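# Snap the folder clip's lever fully shut

## Task

Push the folder clip's lever back down until it lies flat and fully closed, caught and held there by the clip's small hook, and leave it staying closed once the robot lets go.

## Robot and tools

Robot: two arms, left_arm and right_arm, on bases near (+0.029, +0.496, +0.044) m and (+0.001, -0.495, +0.044) m. right_arm ends in a right hand and left_arm in its mirror image, a left hand. Each hand has index, middle and ring fingers plus a thumb, driven by sixteen motors. A camera stand is fixed behind the arms.

Scene frame: origin at table-top height, midway between the nominal bases; +x points out over the table, +z up, and left_arm sits on the +y side. Image left/right does not match arm names. Positions are in metres, velocities in m/s and rad/s, orientations as quat_wxyz. Printed positions can be off by a few centimetres.

Hand point axes (right hand): +z runs along straight fingers toward the tips, +x across the palm away from the thumb, +y out of the palm face (the palm lies at y = -0.062 m). Fingertips reach about 0.139 m past knuckles at z = -0.017 m. A rigid mast sticks out near the wrist on the palm side and can strike things. On the left hand +x points toward the thumb instead.

The 48-number row, used by execute_actions and move, holds plain values in [-1, 1], always all 48 even if one arm is idle: left_arm dx, dy, dz, rx, ry, rz; then the left hand's 16 motor values; left current_limit; left speed; then the same 24 numbers for right_arm. Motor order: index_mcp, index_abd, index_pip, index_dip, middle_mcp, middle_abd, middle_pip, middle_dip, ring_mcp, ring_abd, ring_pip, ring_dip, thumb_cmc, thumb_axl, thumb_mcp, thumb_ipl. Results use the same order.

Pose numbers are offsets, not poses. They are measured along scene axes from the arm's Hand target as it stood when the action or move began, and rotation is about that target's position. 1.0 equals 0.6 m of travel or 180 degrees. rx, ry, rz form a single rotation vector. Every row of one action counts from the same start, so sending the same offset again moves the arm further. Six zeros mean stay at, or return to, the Hand target. The controller limits commanded orientation to 32 degrees from the measured one per step.

Hand numbers are absolute goal angles, scaled linearly between each hinge's two stops. They are not offsets: 0 is a real goal. Toward -1 each joint bends or curls (mcp, pip, dip curl the finger; abd swings it sideways; thumb_cmc brings the thumb in front of the palm). Straight values: mcp +0.75, abd 0.00, pip +0.58, dip +0.70, thumb_cmc +0.71, thumb_axl +0.68, thumb_mcp +0.23, thumb_ipl +0.17. On the right hand ring_dip cannot be commanded beyond +82.9 degrees; higher goals are clipped to that. current_limit maps -1..+1 to 0..550 mA, never below 11 mA. speed maps to (speed+1)/2 of 8.5 rad/s. They start at +0.4 and -0.6. To leave a hand untouched, copy back its hand_goal, hand_current_limit and hand_speed.

Tools:
- execute_actions(actions, cameras): actions is a list of actions; each action is a list of up to 15 rows, one per 1/30 s step; a short action repeats its final row. An empty list returns state plus images.
- move(target, speed, blend, stop_force, zero, blocking, cameras): target is one row or up to 15 rows, every row an offset from the same starting Hand targets. speed is top path speed in m/s, 0.002 to 3.6 (default 0.25; turning up to twice that in rad/s), one value or one per target. blend, in m, rounds corners between listed targets (0 = halt at each). stop_force, 3 to 120 N shared by both arms, ends an arm's path when its wrist sensor feels that much push; it is unreliable for rotating hand points and light objects, and cannot be combined with blocking=false. zero (default true) re-zeroes the sensor before the move. The result adds a move: line with done, off_target, moving, held or fault, plus limits=paced (pose clipped) or limits=held (steps withheld).
- wait(seconds 0 to 10, cameras): lets time pass while commands hold.
- stop(cameras): brakes a running move.
- zoom_image(camera, region [x0, y0, x1, y1] in pixels, at most 504 by 504): enlarges part of that camera's newest image. Cameras: cam_head_left, cam_head_right, cam_high, cam_low, cam_left_wrist, cam_right_wrist (all 896x504).
- zero_wrist_force(arm): tares left_arm or right_arm's sensor.
- finished_scene(scene=1): ends the scene irrevocably.

Results report end_effector_position, quat and velocities, the Hand target (base for the next offsets; an arm often settles short of it, so resend the gap as an offset), joint positions and torques, wrist force and torque in the end effector's own axes (plus the peak since last shown), and per motor hand_goal, hand_measured, hand_current_ma and hand_state (moving, goal, blocked, overload). Joint velocities may read within noise.

Hazards: a joint torque at its load limit or about 150 N of outside force stops the arm for 10 s; the arms are stiff, so aiming even slightly past a firm surface can trigger this. Faster motion hits harder. A finger motor at 495 mA or more for 5 s shuts down for 10 s. Hot motors can brake an arm. Keep the arms and hands from touching each other; hands gripping the other hand count as pressing. Avoid paths near an arm's own base. Never let objects fall off the table, and do not slam or drop things.

Each tool is called after "Request:" as a command line: name --argument value for each argument, lists and objects as JSON in quotes; but a table of rows of numbers goes row by row, as --pt "numbers of a row", without its own name.

## Session

Request:
execute_actions --actions '[]'

Scene clock: 0.00 s.
left_arm: end_effector_position=(+0.8700, -0.0354, +0.1745) hand_goal=(+0.754, +0.000, +0.576, +0.696, +0.754, +0.000, +0.576, +0.696, +0.754, +0.000, +0.576, +0.696, +0.714, +0.678, +0.226, +0.168) hand_measured=(+0.754, +0.000, +0.576, +0.696, +0.754, +0.000, +0.576, +0.696, +0.754, +0.000, +0.576, +0.696, +0.714, +0.678, +0.226, +0.168) hand_current_ma=(+0, +0, +0, +0, +0, +0, +0, +0, +0, +0, +0, +0, +0, +0, +0, +0) hand_state=(goal, goal, goal, goal, goal, goal, goal, goal, goal, goal, goal, goal, goal, goal, goal, goal) hand_current_limit=0.40 hand_speed=-0.60 end_effector_quat_wxyz=(-0.022, +0.822, +0.550, +0.149) | right_arm: end_effector_position=(+0.2144, -0.1678, +0.2163) hand_goal=(+0.754, +0.000, +0.576, +0.696, +0.754, +0.000, +0.576, +0.696, +0.754, +0.000, +0.576, +0.696, +0.714, +0.678, +0.226, +0.168) hand_measured=(+0.754, +0.000, +0.576, +0.696, +0.754, +0.000, +0.576, +0.696, +0.754, +0.000, +0.576, +0.696, +0.714, +0.678, +0.226, +0.168) hand_current_ma=(+0, +0, +0, +0, +0, +0, +0, +0, +0, +0, +0, +0, +0, +0, +0, +0) hand_state=(goal, goal, goal, goal, goal, goal, goal, goal, goal, goal, goal, goal, goal, goal, goal, goal) hand_current_limit=0.40 hand_speed=-0.60 end_effector_quat_wxyz=(-0.061, +0.432, +0.882, -0.180)
Joint positions: left_arm=[2.595 -2.81 -0.274 -1.534 1.858 -0.122] | right_arm=[0.698 -1.752 2.084 -1.52 -1.59 0.08]
Joint velocities: within noise
Joint torques (N m): no reading
Wrist force (N): no reading
Wrist torque (N m): no reading
Wrist force, peak (N): no reading
Hand target: left_arm +0.8700, -0.0354, +0.1745; -0.022, +0.822, +0.550, +0.149 | right_arm +0.2144, -0.1678, +0.2163; -0.061, +0.432, +0.882, -0.180

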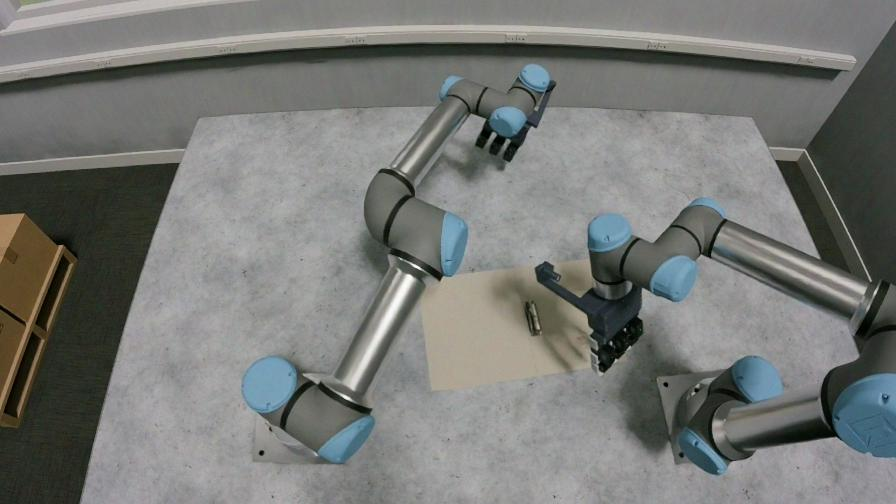

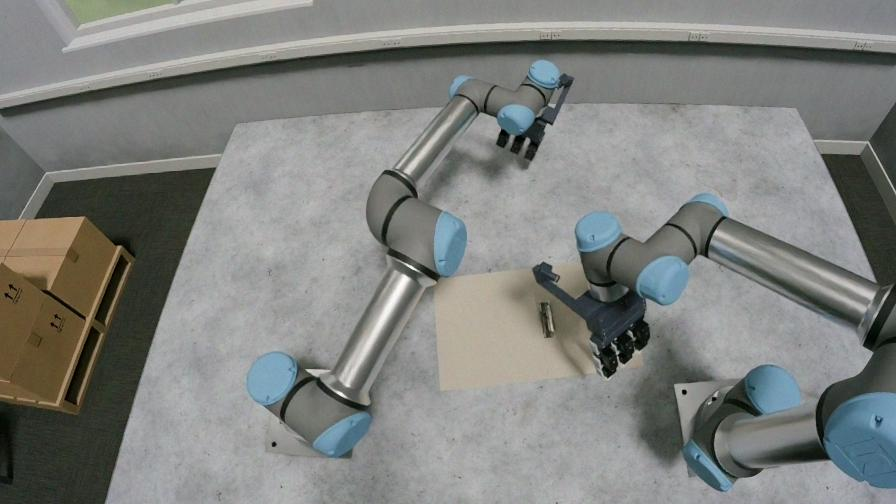

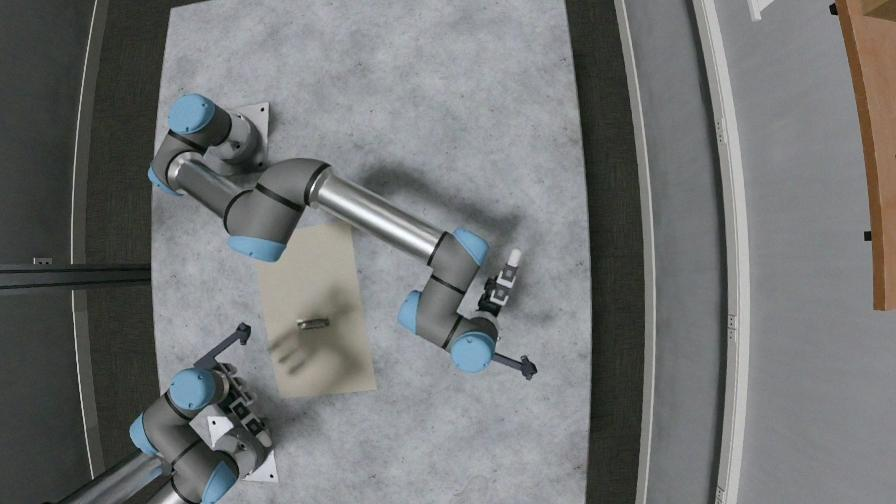

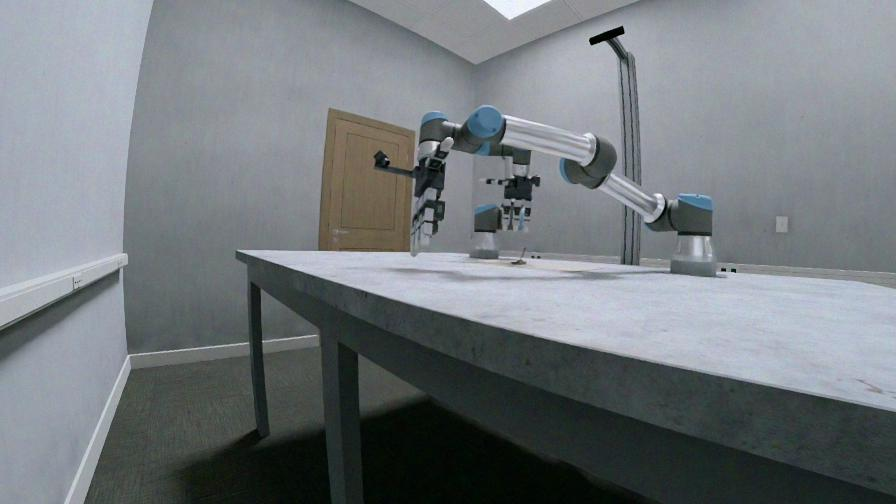

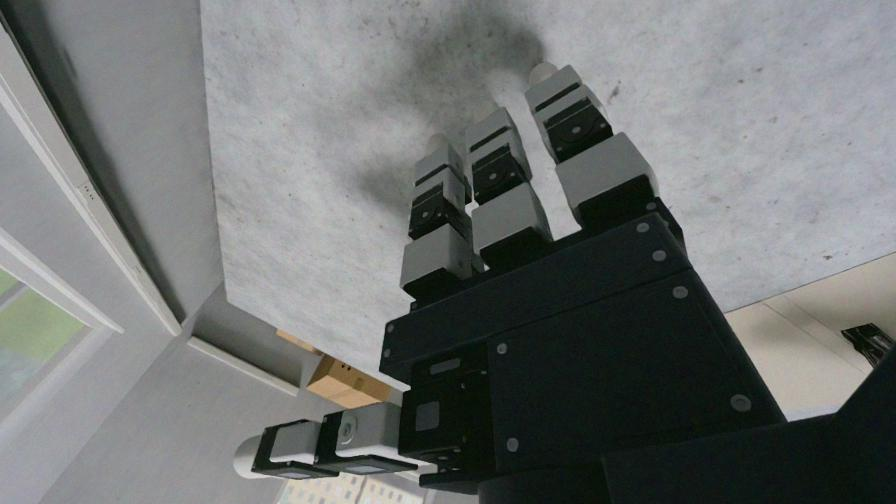

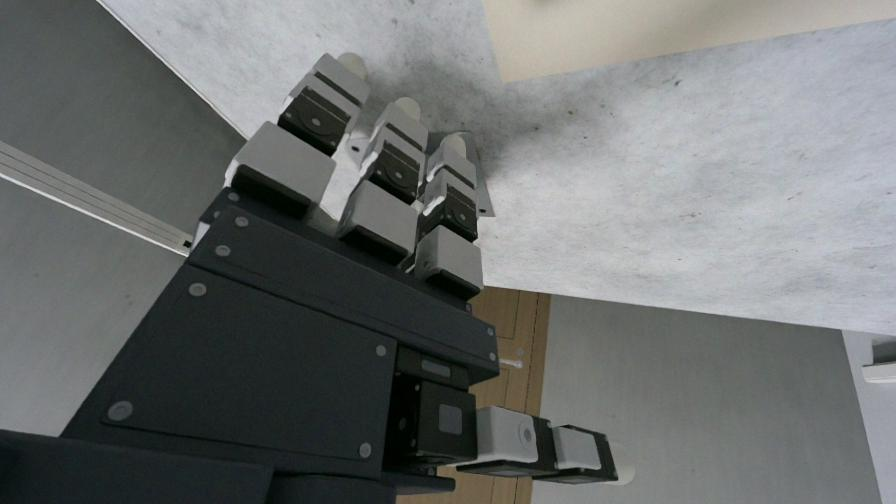

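Request:
zoom_image --camera "cam_head_left" --region '[480, 270, 600, 370]'

Request:
zoom_image --camera "cam_head_right" --region '[500, 270, 600, 370]'

Request:
zoom_image --camera "cam_high" --region '[250, 270, 380, 390]'

Request:
zoom_image --camera "cam_low" --region '[480, 230, 580, 280]'

Request:
zoom_image --camera "cam_left_wrist" --region '[720, 270, 896, 400]'

Scaled by 4.200 from the camera's 896x504 image, which has a finer 1280x720 frame.

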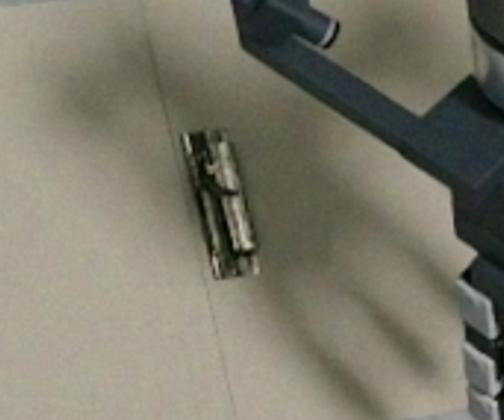

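Scaled by 5.040 from the camera's 896x504 image, which has a finer 1280x720 frame.

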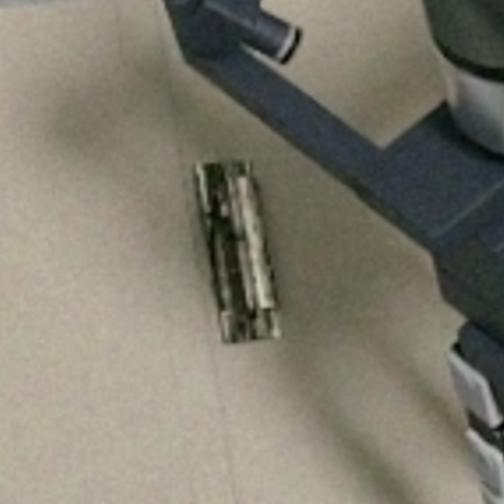

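Scaled by 3.877 from the camera's 896x504 image, which has a finer 1280x720 frame.

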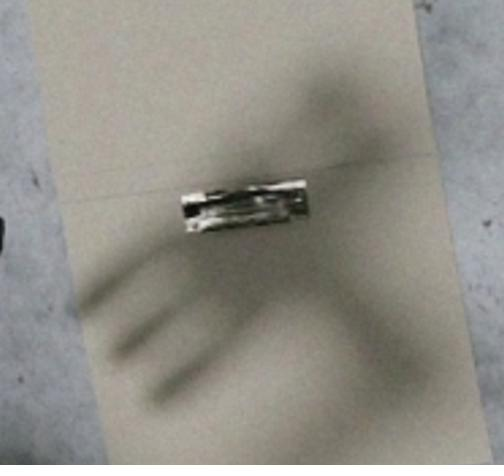

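Scaled by 5.040 from the camera's 896x504 image, which has a finer 1280x720 frame.

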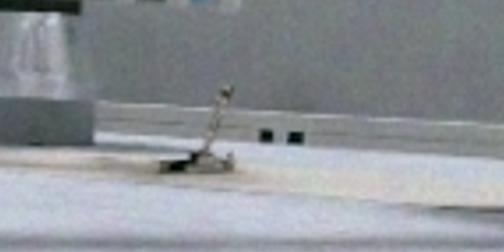

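Scaled by 2.864 from the camera's 896x504 image, which has a finer 1280x720 frame.

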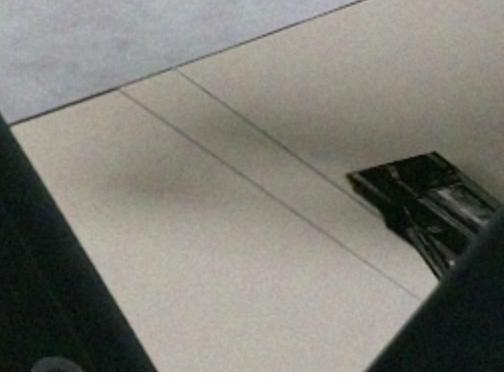

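Request:
move --target '[0,0,0,0,0,0, 0.754,0,0.576,0.696,0.754,0,0.576,0.696,0.754,0,0.576,0.696,0.714,0.678,0.226,0.168,0.4,-0.6, 0.309,-0.087,0.056,-0.0484,-0.1428,-0.700, 0.754,0,0.576,0.696,0.754,0,0.576,0.696,0.754,0,0.576,0.696,0.714,0.678,0.226,0.168,0.4,-0.6]' --speed 0.4 --cameras '["all"]'

Scene clock: 10.93 s.
left_arm: end_effector_position=(+0.8700, -0.0354, +0.1745) hand_goal=(+0.754, +0.000, +0.576, +0.696, +0.754, +0.000, +0.576, +0.696, +0.754, +0.000, +0.576, +0.696, +0.714, +0.678, +0.226, +0.168) hand_measured=(+0.754, +0.000, +0.576, +0.696, +0.754, +0.000, +0.576, +0.696, +0.754, +0.000, +0.576, +0.696, +0.714, +0.678, +0.224, +0.168) hand_current_ma=(-1, +0, +1, +0, -1, +0, +1, +0, -1, +0, +1, +0, +0, -1, -4, +0) hand_state=(goal, goal, goal, goal, goal, goal, goal, goal, goal, goal, goal, goal, goal, goal, goal, goal) hand_current_limit=0.40 hand_speed=-0.60 end_effector_quat_wxyz=(-0.022, +0.822, +0.550, +0.149) | right_arm: end_effector_position=(+0.3999, -0.2200, +0.2498) hand_goal=(+0.754, +0.000, +0.576, +0.696, +0.754, +0.000, +0.576, +0.696, +0.754, +0.000, +0.576, +0.696, +0.714, +0.678, +0.226, +0.168) hand_measured=(+0.752, +0.000, +0.576, +0.696, +0.752, +0.000, +0.576, +0.696, +0.752, +0.000, +0.576, +0.696, +0.712, +0.678, +0.224, +0.168) hand_current_ma=(-7, +0, +2, +0, -7, +0, +2, +0, -6, +0, +2, +0, -3, -2, -9, -1) hand_state=(goal, goal, goal, goal, goal, goal, goal, goal, goal, goal, goal, goal, goal, goal, goal, goal) hand_current_limit=0.40 hand_speed=-0.60 end_effector_quat_wxyz=(-0.001, +1.000, +0.000, +0.000)
Joint positions: left_arm=[2.595 -2.81 -0.274 -1.534 1.858 -0.122] | right_arm=[0.426 -1.395 1.776 -1.951 -1.57 2.035]
Joint torques (N m): left_arm=[1.17 65.41 23.21 2.89 0.71 -0.05] | right_arm=[8.44 -38.59 -13.13 0.21 2.07 1.38]
Wrist force (N): left_arm=[0.1 0.3 0.0] | right_arm=[-0.3 -0.6 0.6]
Wrist torque (N m): left_arm=[0.04 -0.01 0.01] | right_arm=[-0.05 0.00 0.03]
Wrist force, peak (N): left_arm=[0.3 0.2 0.4] | right_arm=[0.0 -0.7 0.6]
Hand target: left_arm +0.8700, -0.0354, +0.1745; -0.022, +0.822, +0.550, +0.149 | right_arm +0.3998, -0.2200, +0.2499; -0.001, +1.000, +0.000, +0.000
Off the commanded pose: left_arm 0.000 m, 0 deg | right_arm 0.000 m, 0 deg.
move: done

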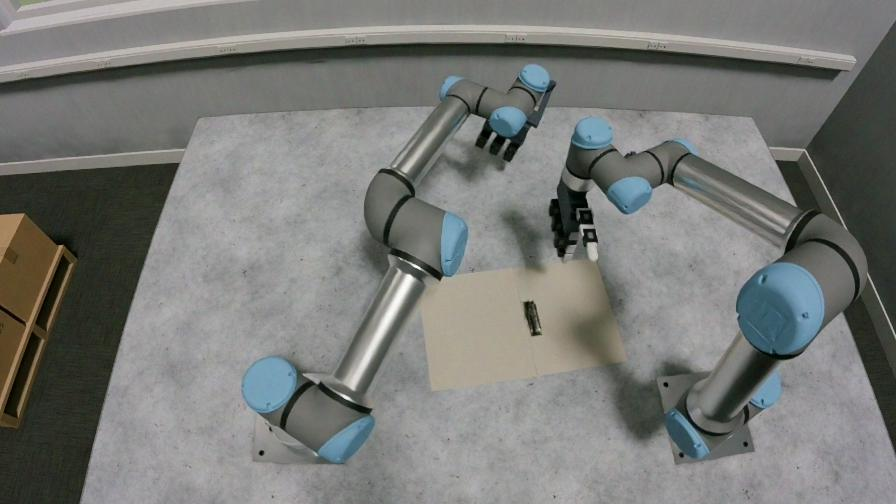

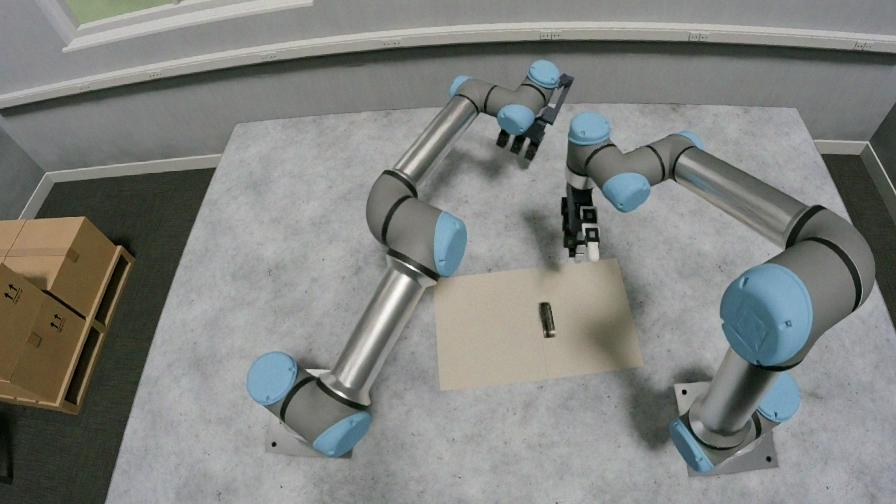

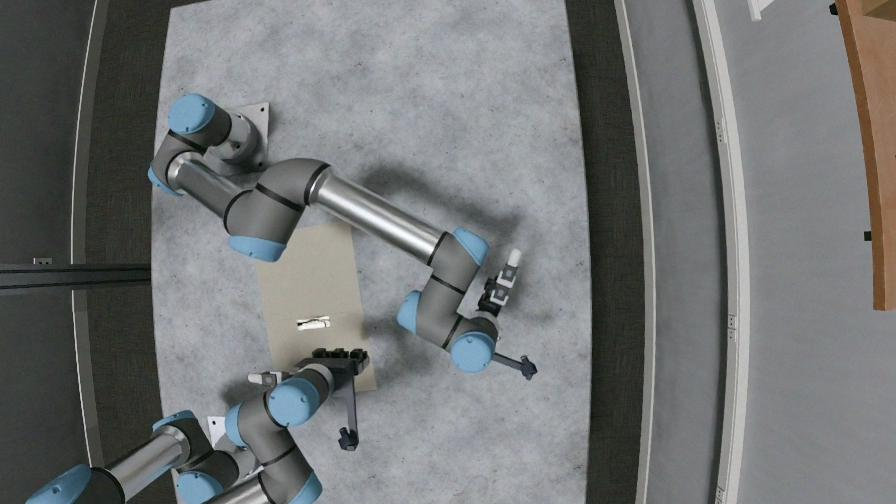

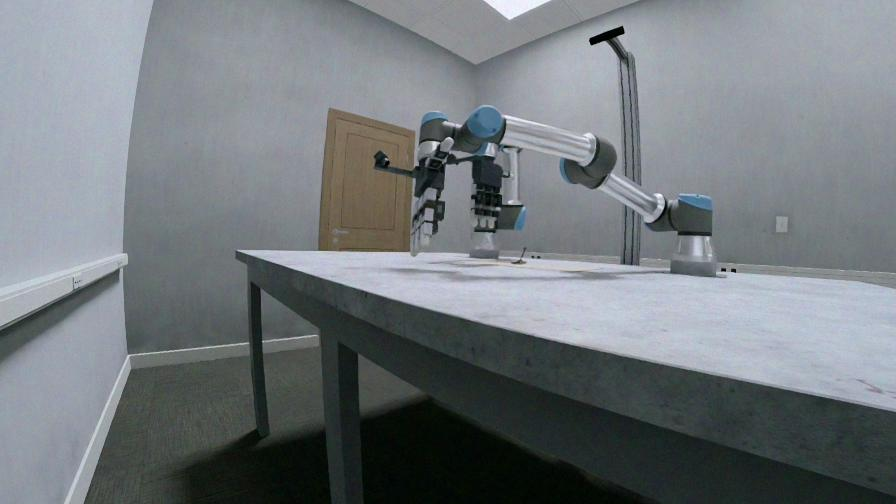

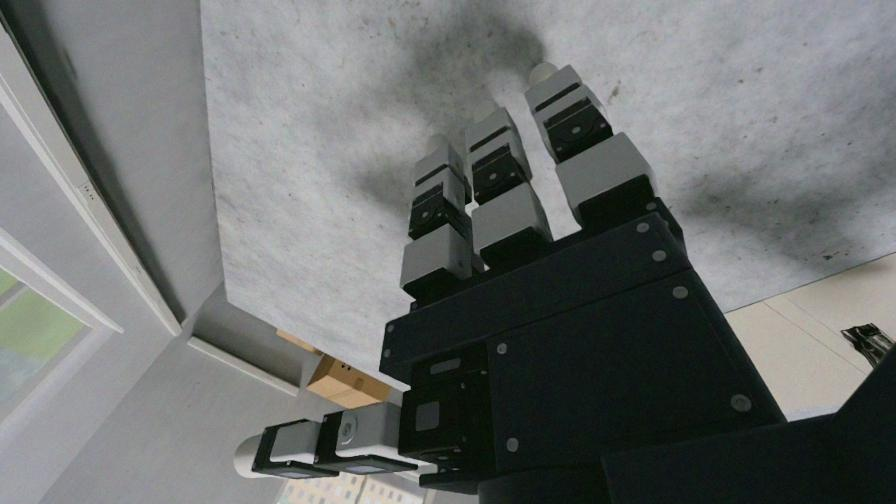

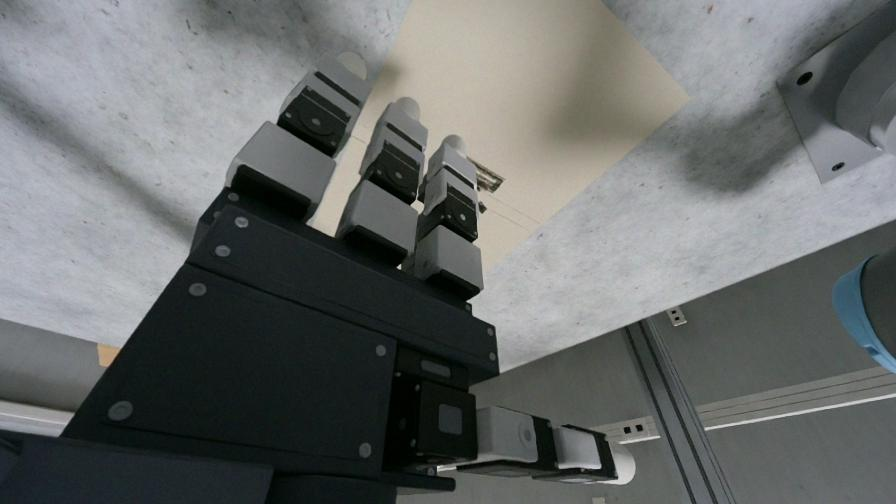

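Request:
zoom_image --camera "cam_head_left" --region '[500, 285, 570, 350]'

Request:
zoom_image --camera "cam_head_right" --region '[515, 290, 585, 350]'

Request:
zoom_image --camera "cam_high" --region '[275, 295, 355, 350]'

Request:
zoom_image --camera "cam_right_wrist" --region '[420, 120, 560, 240]'

Request:
zoom_image --camera "cam_low" --region '[490, 230, 560, 280]'

Scaled by 7.200 from the camera's 896x504 image, which has a finer 1280x720 frame.

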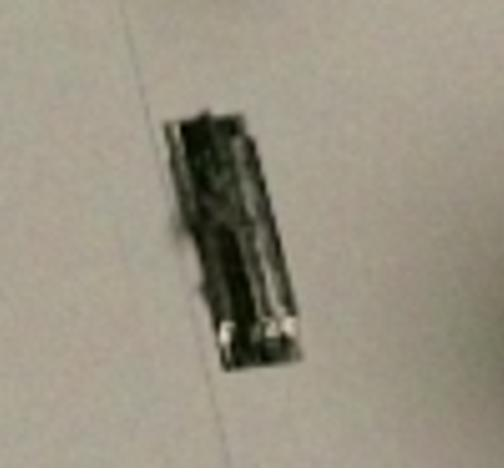

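Scaled by 7.200 from the camera's 896x504 image, which has a finer 1280x720 frame.

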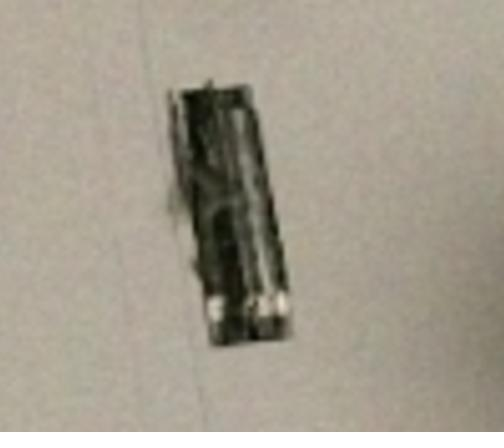

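Scaled by 6.300 from the camera's 896x504 image, which has a finer 1280x720 frame.

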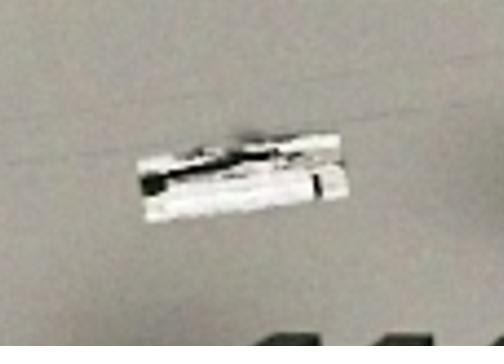

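Scaled by 3.600 from the camera's 896x504 image, which has a finer 1280x720 frame.

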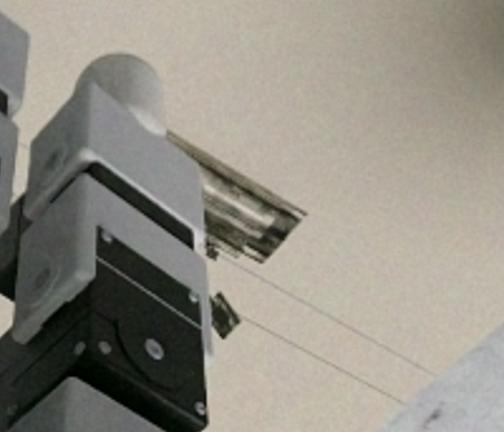

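Scaled by 7.200 from the camera's 896x504 image, which has a finer 1280x720 frame.

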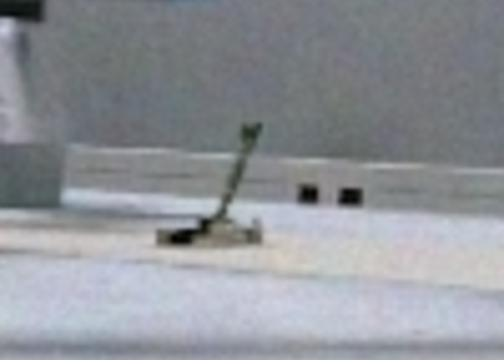

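Request:
move --target '[0,0,0,0,0,0, 0.754,0,0.576,0.696,0.754,0,0.576,0.696,0.754,0,0.576,0.696,0.714,0.678,0.226,0.168,0.4,-0.6, 0.067,0.067,-0.025,0.0706,-0.061,-0.1006, 0.754,0,0.576,0.696,0.754,0,0.576,0.696,0.754,0,0.576,0.696,0.714,0.678,0.226,0.168,0.4,-0.6]' --speed 0.3 --cameras '["cam_right_wrist", "cam_high"]'

Request:
zoom_image --camera "cam_right_wrist" --region '[480, 120, 720, 300]'

Scene clock: 16.90 s.
left_arm: end_effector_position=(+0.8700, -0.0354, +0.1745) hand_goal=(+0.754, +0.000, +0.576, +0.696, +0.754, +0.000, +0.576, +0.696, +0.754, +0.000, +0.576, +0.696, +0.714, +0.678, +0.226, +0.168) hand_measured=(+0.754, +0.000, +0.576, +0.696, +0.754, +0.000, +0.576, +0.696, +0.754, +0.000, +0.576, +0.696, +0.714, +0.678, +0.224, +0.168) hand_current_ma=(-1, +0, +1, +0, -1, +0, +1, +0, -1, +0, +1, +0, +0, -1, -4, +0) hand_state=(goal, goal, goal, goal, goal, goal, goal, goal, goal, goal, goal, goal, goal, goal, goal, goal) hand_current_limit=0.40 hand_speed=-0.60 end_effector_quat_wxyz=(-0.022, +0.822, +0.550, +0.149) | right_arm: end_effector_position=(+0.4399, -0.1799, +0.2347) hand_goal=(+0.754, +0.000, +0.576, +0.696, +0.754, +0.000, +0.576, +0.696, +0.754, +0.000, +0.576, +0.696, +0.714, +0.678, +0.226, +0.168) hand_measured=(+0.752, +0.000, +0.576, +0.696, +0.752, +0.000, +0.576, +0.696, +0.752, +0.000, +0.576, +0.696, +0.712, +0.678, +0.224, +0.168) hand_current_ma=(-7, +0, +2, +0, -7, +0, +2, +0, -6, +0, +2, +0, -3, -2, -9, -1) hand_state=(goal, goal, goal, goal, goal, goal, goal, goal, goal, goal, goal, goal, goal, goal, goal, goal) hand_current_limit=0.40 hand_speed=-0.60 end_effector_quat_wxyz=(-0.110, +0.977, -0.157, +0.095)
Joint positions: left_arm=[2.595 -2.81 -0.274 -1.534 1.858 -0.122] | right_arm=[0.389 -1.361 1.812 -2.304 -1.493 2.328]
Joint torques (N m): left_arm=[2.62 66.3 23.14 2.96 0.59 0.37] | right_arm=[8.27 -39.78 -32.01 -4.1 -1.5 1.05]
Wrist force (N): left_arm=[0.1 0.3 0.0] | right_arm=[-0.2 -0.4 0.8]
Wrist torque (N m): left_arm=[0.04 -0.02 0.01] | right_arm=[-0.07 -0.01 0.00]
Wrist force, peak (N): left_arm=[0.0 0.5 -0.1] | right_arm=[-1.0 -0.4 0.8]
Hand target: left_arm +0.8700, -0.0354, +0.1745; -0.022, +0.822, +0.550, +0.149 | right_arm +0.4400, -0.1798, +0.2349; -0.111, +0.977, -0.157, +0.095
Off the commanded pose: left_arm 0.000 m, 0 deg | right_arm 0.000 m, 0 deg.
move: done
Images, in order (width x height): cam_high 896x504, cam_right_wrist 896x504.

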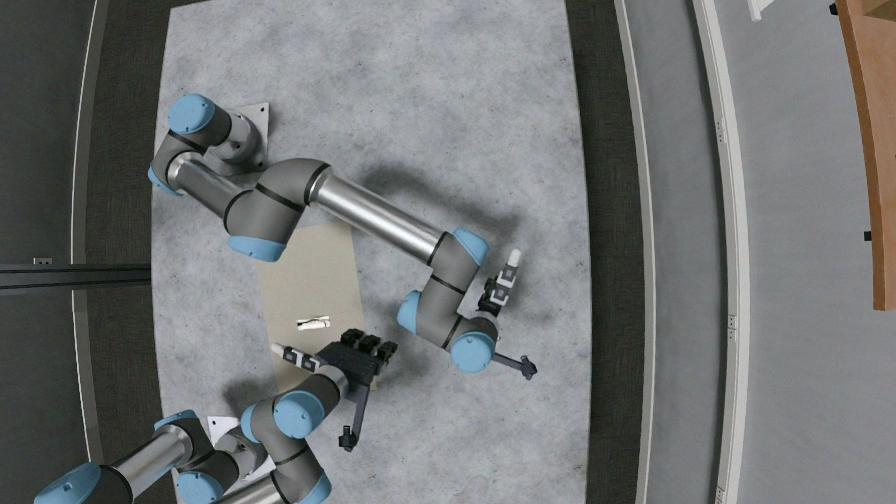

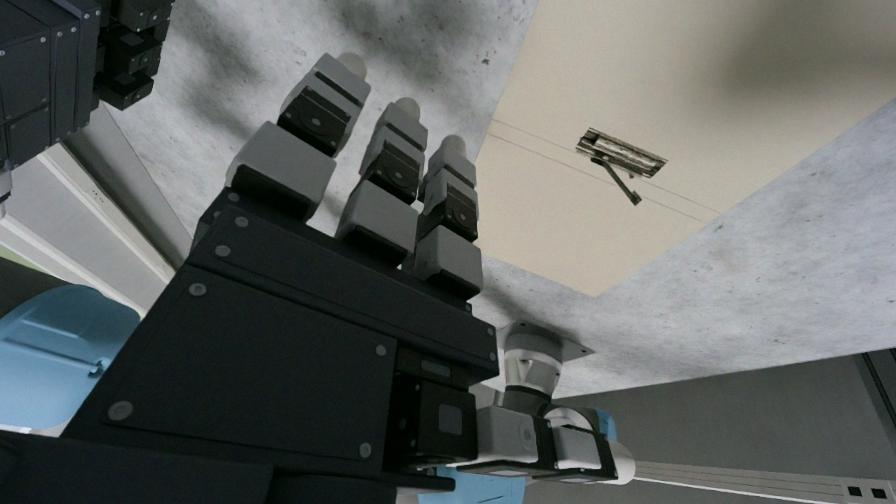

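Scaled by 2.100 from the camera's 896x504 image, which has a finer 1280x720 frame.

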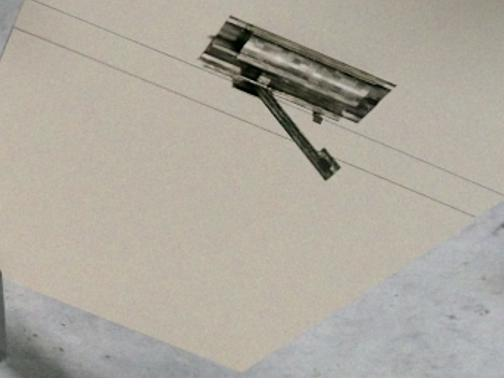

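Request:
zoom_image --camera "cam_right_wrist" --region '[565, 118, 675, 213]'

Request:
zoom_image --camera "cam_high" --region '[285, 300, 345, 345]'

Scaled by 4.582 from the camera's 896x504 image, which has a finer 1280x720 frame.

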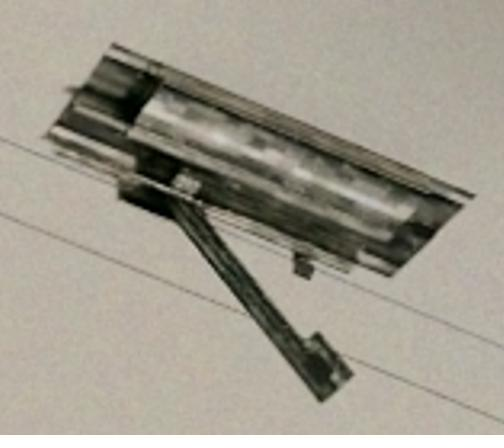

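Scaled by 8.400 from the camera's 896x504 image, which has a finer 1280x720 frame.

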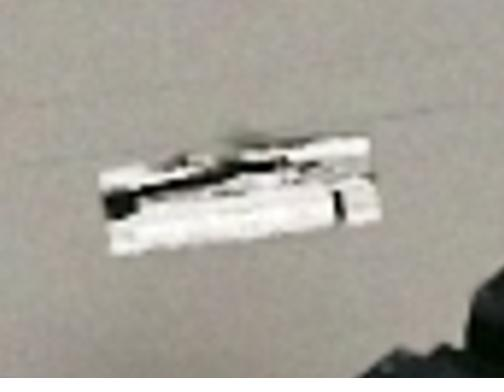

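Request:
move --target '[0,0,0,0,0,0, 0.754,0,0.576,0.696,0.754,0,0.576,0.696,0.754,0,0.576,0.696,0.714,0.678,0.226,0.168,0.4,-0.6, -0.3567,0.0163,0.0152,-0.0505,0.0657,-0.3466, 0.754,0,0.576,0.696,0.754,0,0.576,0.696,0.754,0,0.576,0.696,0.714,0.678,0.226,0.168,0.4,-0.6]' --speed 0.35 --cameras '["all"]'

Request:
zoom_image --camera "cam_right_wrist" --region '[320, 40, 620, 240]'

Scene clock: 34.60 s.
left_arm: end_effector_position=(+0.8700, -0.0354, +0.1745) hand_goal=(+0.754, +0.000, +0.576, +0.696, +0.754, +0.000, +0.576, +0.696, +0.754, +0.000, +0.576, +0.696, +0.714, +0.678, +0.226, +0.168) hand_measured=(+0.754, +0.000, +0.576, +0.696, +0.754, +0.000, +0.576, +0.696, +0.754, +0.000, +0.576, +0.696, +0.714, +0.678, +0.224, +0.168) hand_current_ma=(-1, +0, +1, +0, -1, +0, +1, +0, -1, +0, +1, +0, +0, -1, -4, +0) hand_state=(goal, goal, goal, goal, goal, goal, goal, goal, goal, goal, goal, goal, goal, goal, goal, goal) hand_current_limit=0.40 hand_speed=-0.60 end_effector_quat_wxyz=(-0.022, +0.822, +0.550, +0.149) | right_arm: end_effector_position=(+0.2259, -0.1700, +0.2440) hand_goal=(+0.754, +0.000, +0.576, +0.696, +0.754, +0.000, +0.576, +0.696, +0.754, +0.000, +0.576, +0.696, +0.714, +0.678, +0.226, +0.168) hand_measured=(+0.752, +0.000, +0.576, +0.696, +0.752, +0.000, +0.576, +0.696, +0.752, +0.000, +0.576, +0.696, +0.712, +0.678, +0.224, +0.168) hand_current_ma=(-7, +0, +2, +0, -7, +0, +2, +0, -6, +0, +2, +0, -3, -2, -9, -1) hand_state=(goal, goal, goal, goal, goal, goal, goal, goal, goal, goal, goal, goal, goal, goal, goal, goal) hand_current_limit=0.40 hand_speed=-0.60 end_effector_quat_wxyz=(+0.044, +0.764, -0.641, +0.054)
Joint positions: left_arm=[2.595 -2.81 -0.274 -1.534 1.858 -0.122] | right_arm=[0.521 -1.609 2.005 -1.916 -1.7 3.53]
Joint torques (N m): left_arm=[0.97 65.56 22.99 2.76 0.71 0.44] | right_arm=[-9.19 -17.26 -31.41 -2.87 0.6 1.54]
Wrist force (N): left_arm=[0.0 0.0 0.0] | right_arm=[-0.4 -0.1 0.3]
Wrist torque (N m): left_arm=[0.00 0.00 0.00] | right_arm=[0.04 0.02 0.00]
Wrist force, peak (N): left_arm=[0.1 0.4 0.3] | right_arm=[-0.5 -0.8 0.6]
Hand target: left_arm +0.8700, -0.0354, +0.1745; -0.022, +0.822, +0.550, +0.149 | right_arm +0.2260, -0.1700, +0.2440; +0.044, +0.764, -0.641, +0.054
Off the commanded pose: left_arm 0.000 m, 0 deg | right_arm 0.000 m, 0 deg.
move: done

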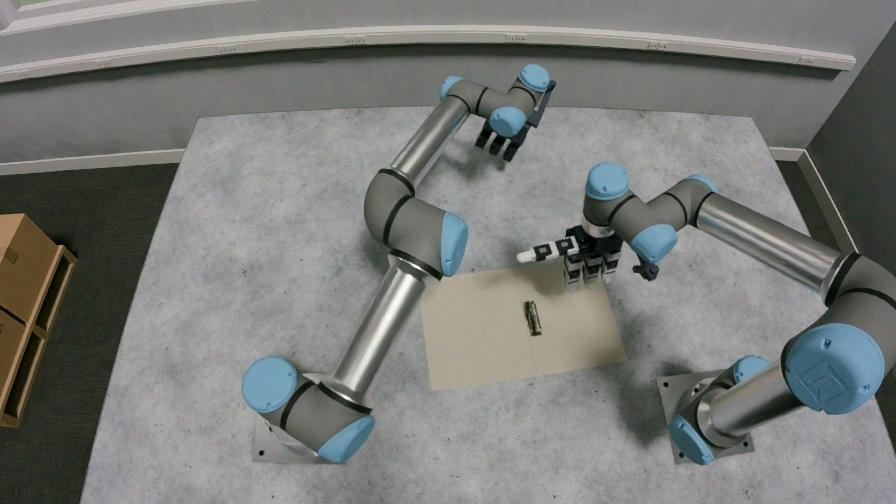

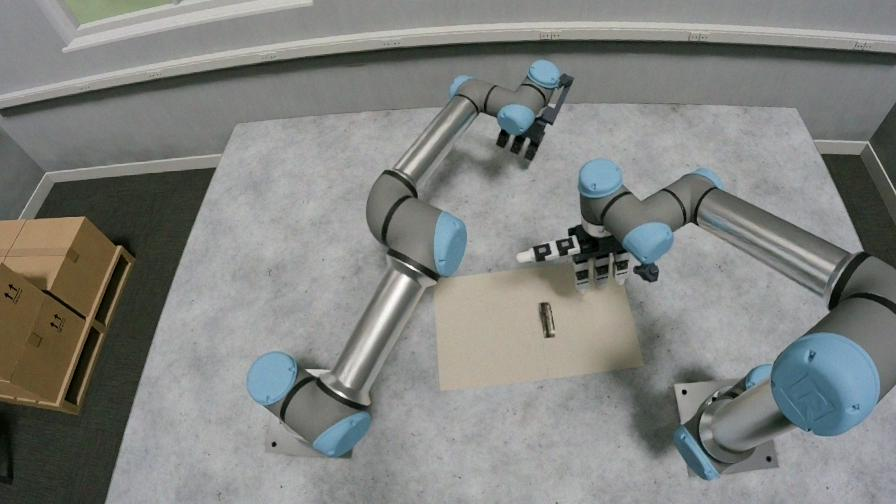

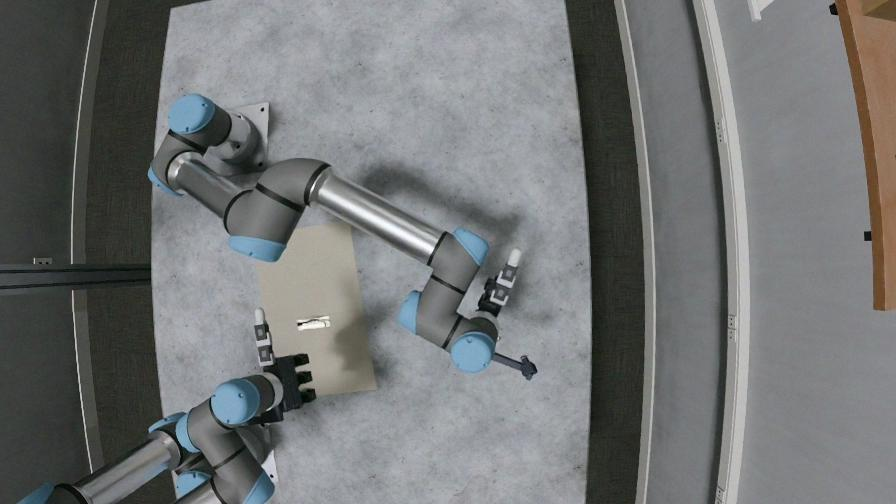

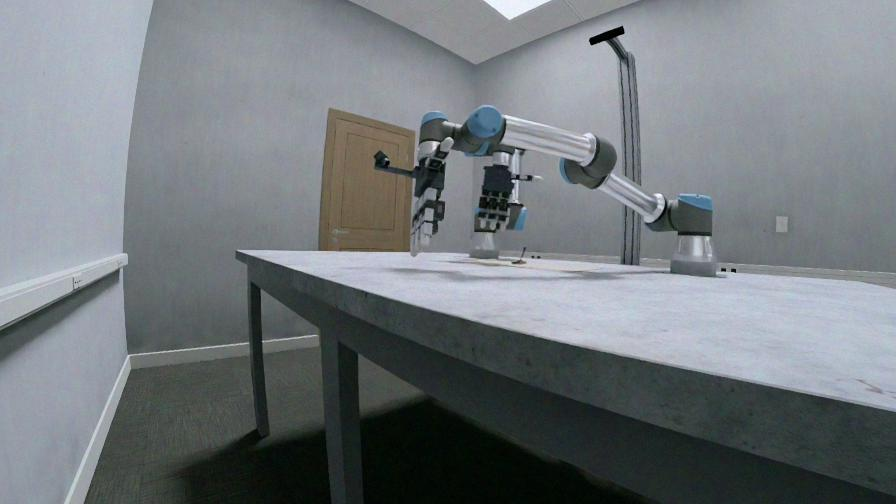

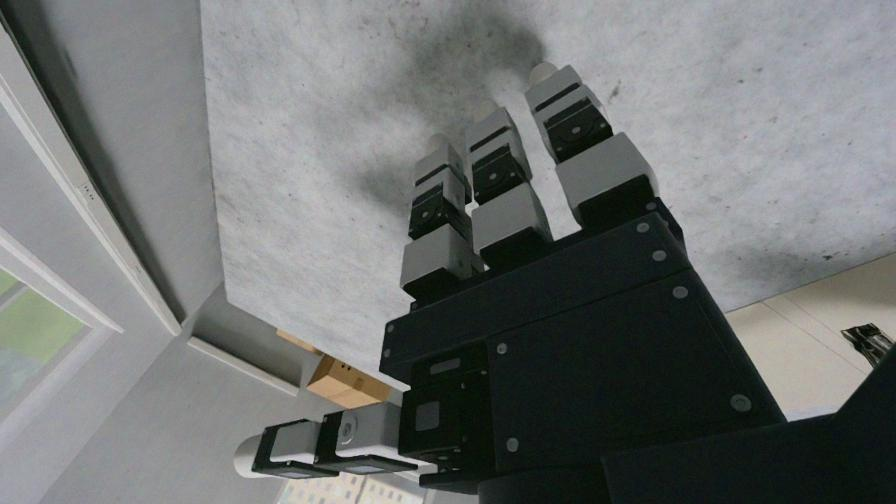

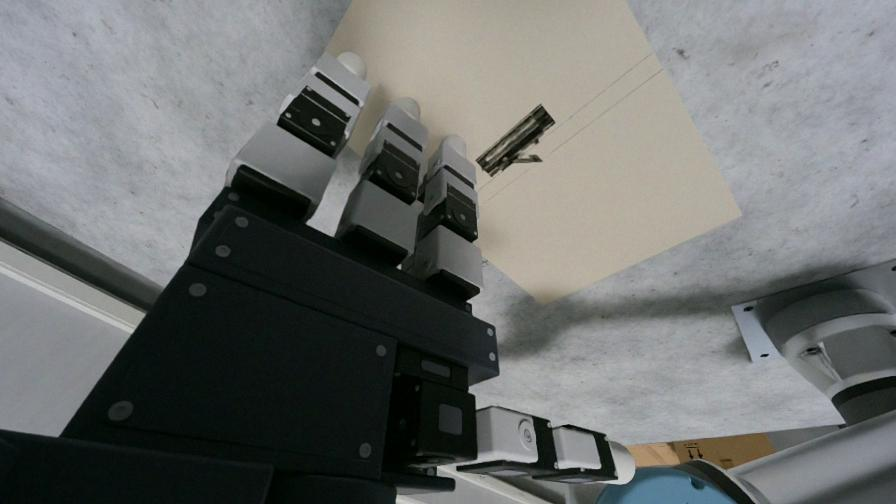

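Scaled by 1.680 from the camera's 896x504 image, which has a finer 1280x720 frame.

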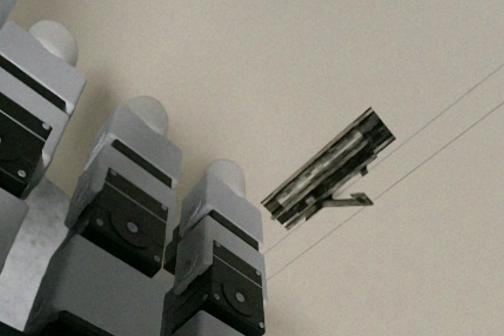

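Request:
zoom_image --camera "cam_right_wrist" --region '[560, 400, 660, 500]'

Request:
zoom_image --camera "cam_right_wrist" --region '[320, 40, 500, 180]'

Request:
zoom_image --camera "cam_right_wrist" --region '[465, 90, 575, 190]'

Scaled by 5.040 from the camera's 896x504 image, which has a finer 1280x720 frame.

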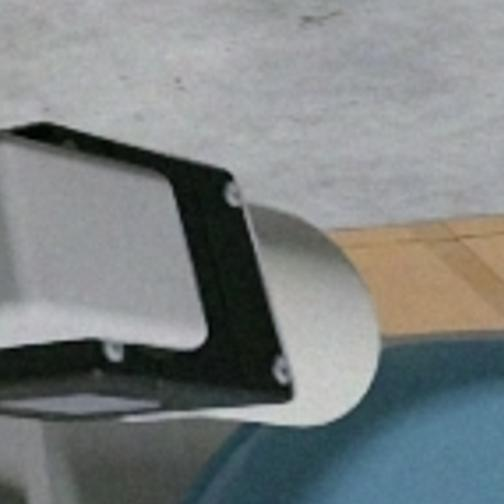

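Scaled by 2.800 from the camera's 896x504 image, which has a finer 1280x720 frame.

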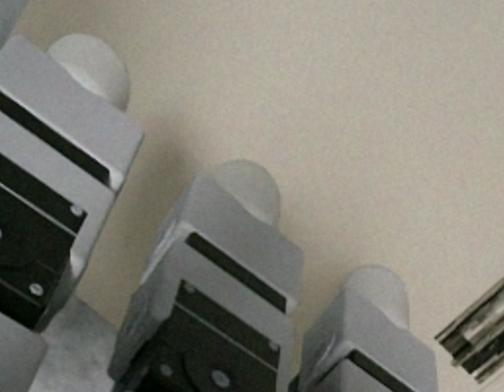

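Scaled by 4.582 from the camera's 896x504 image, which has a finer 1280x720 frame.

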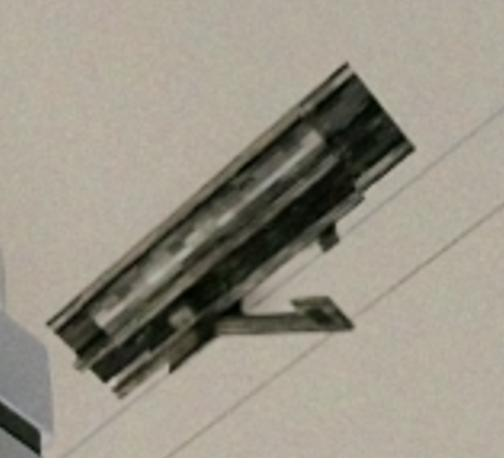

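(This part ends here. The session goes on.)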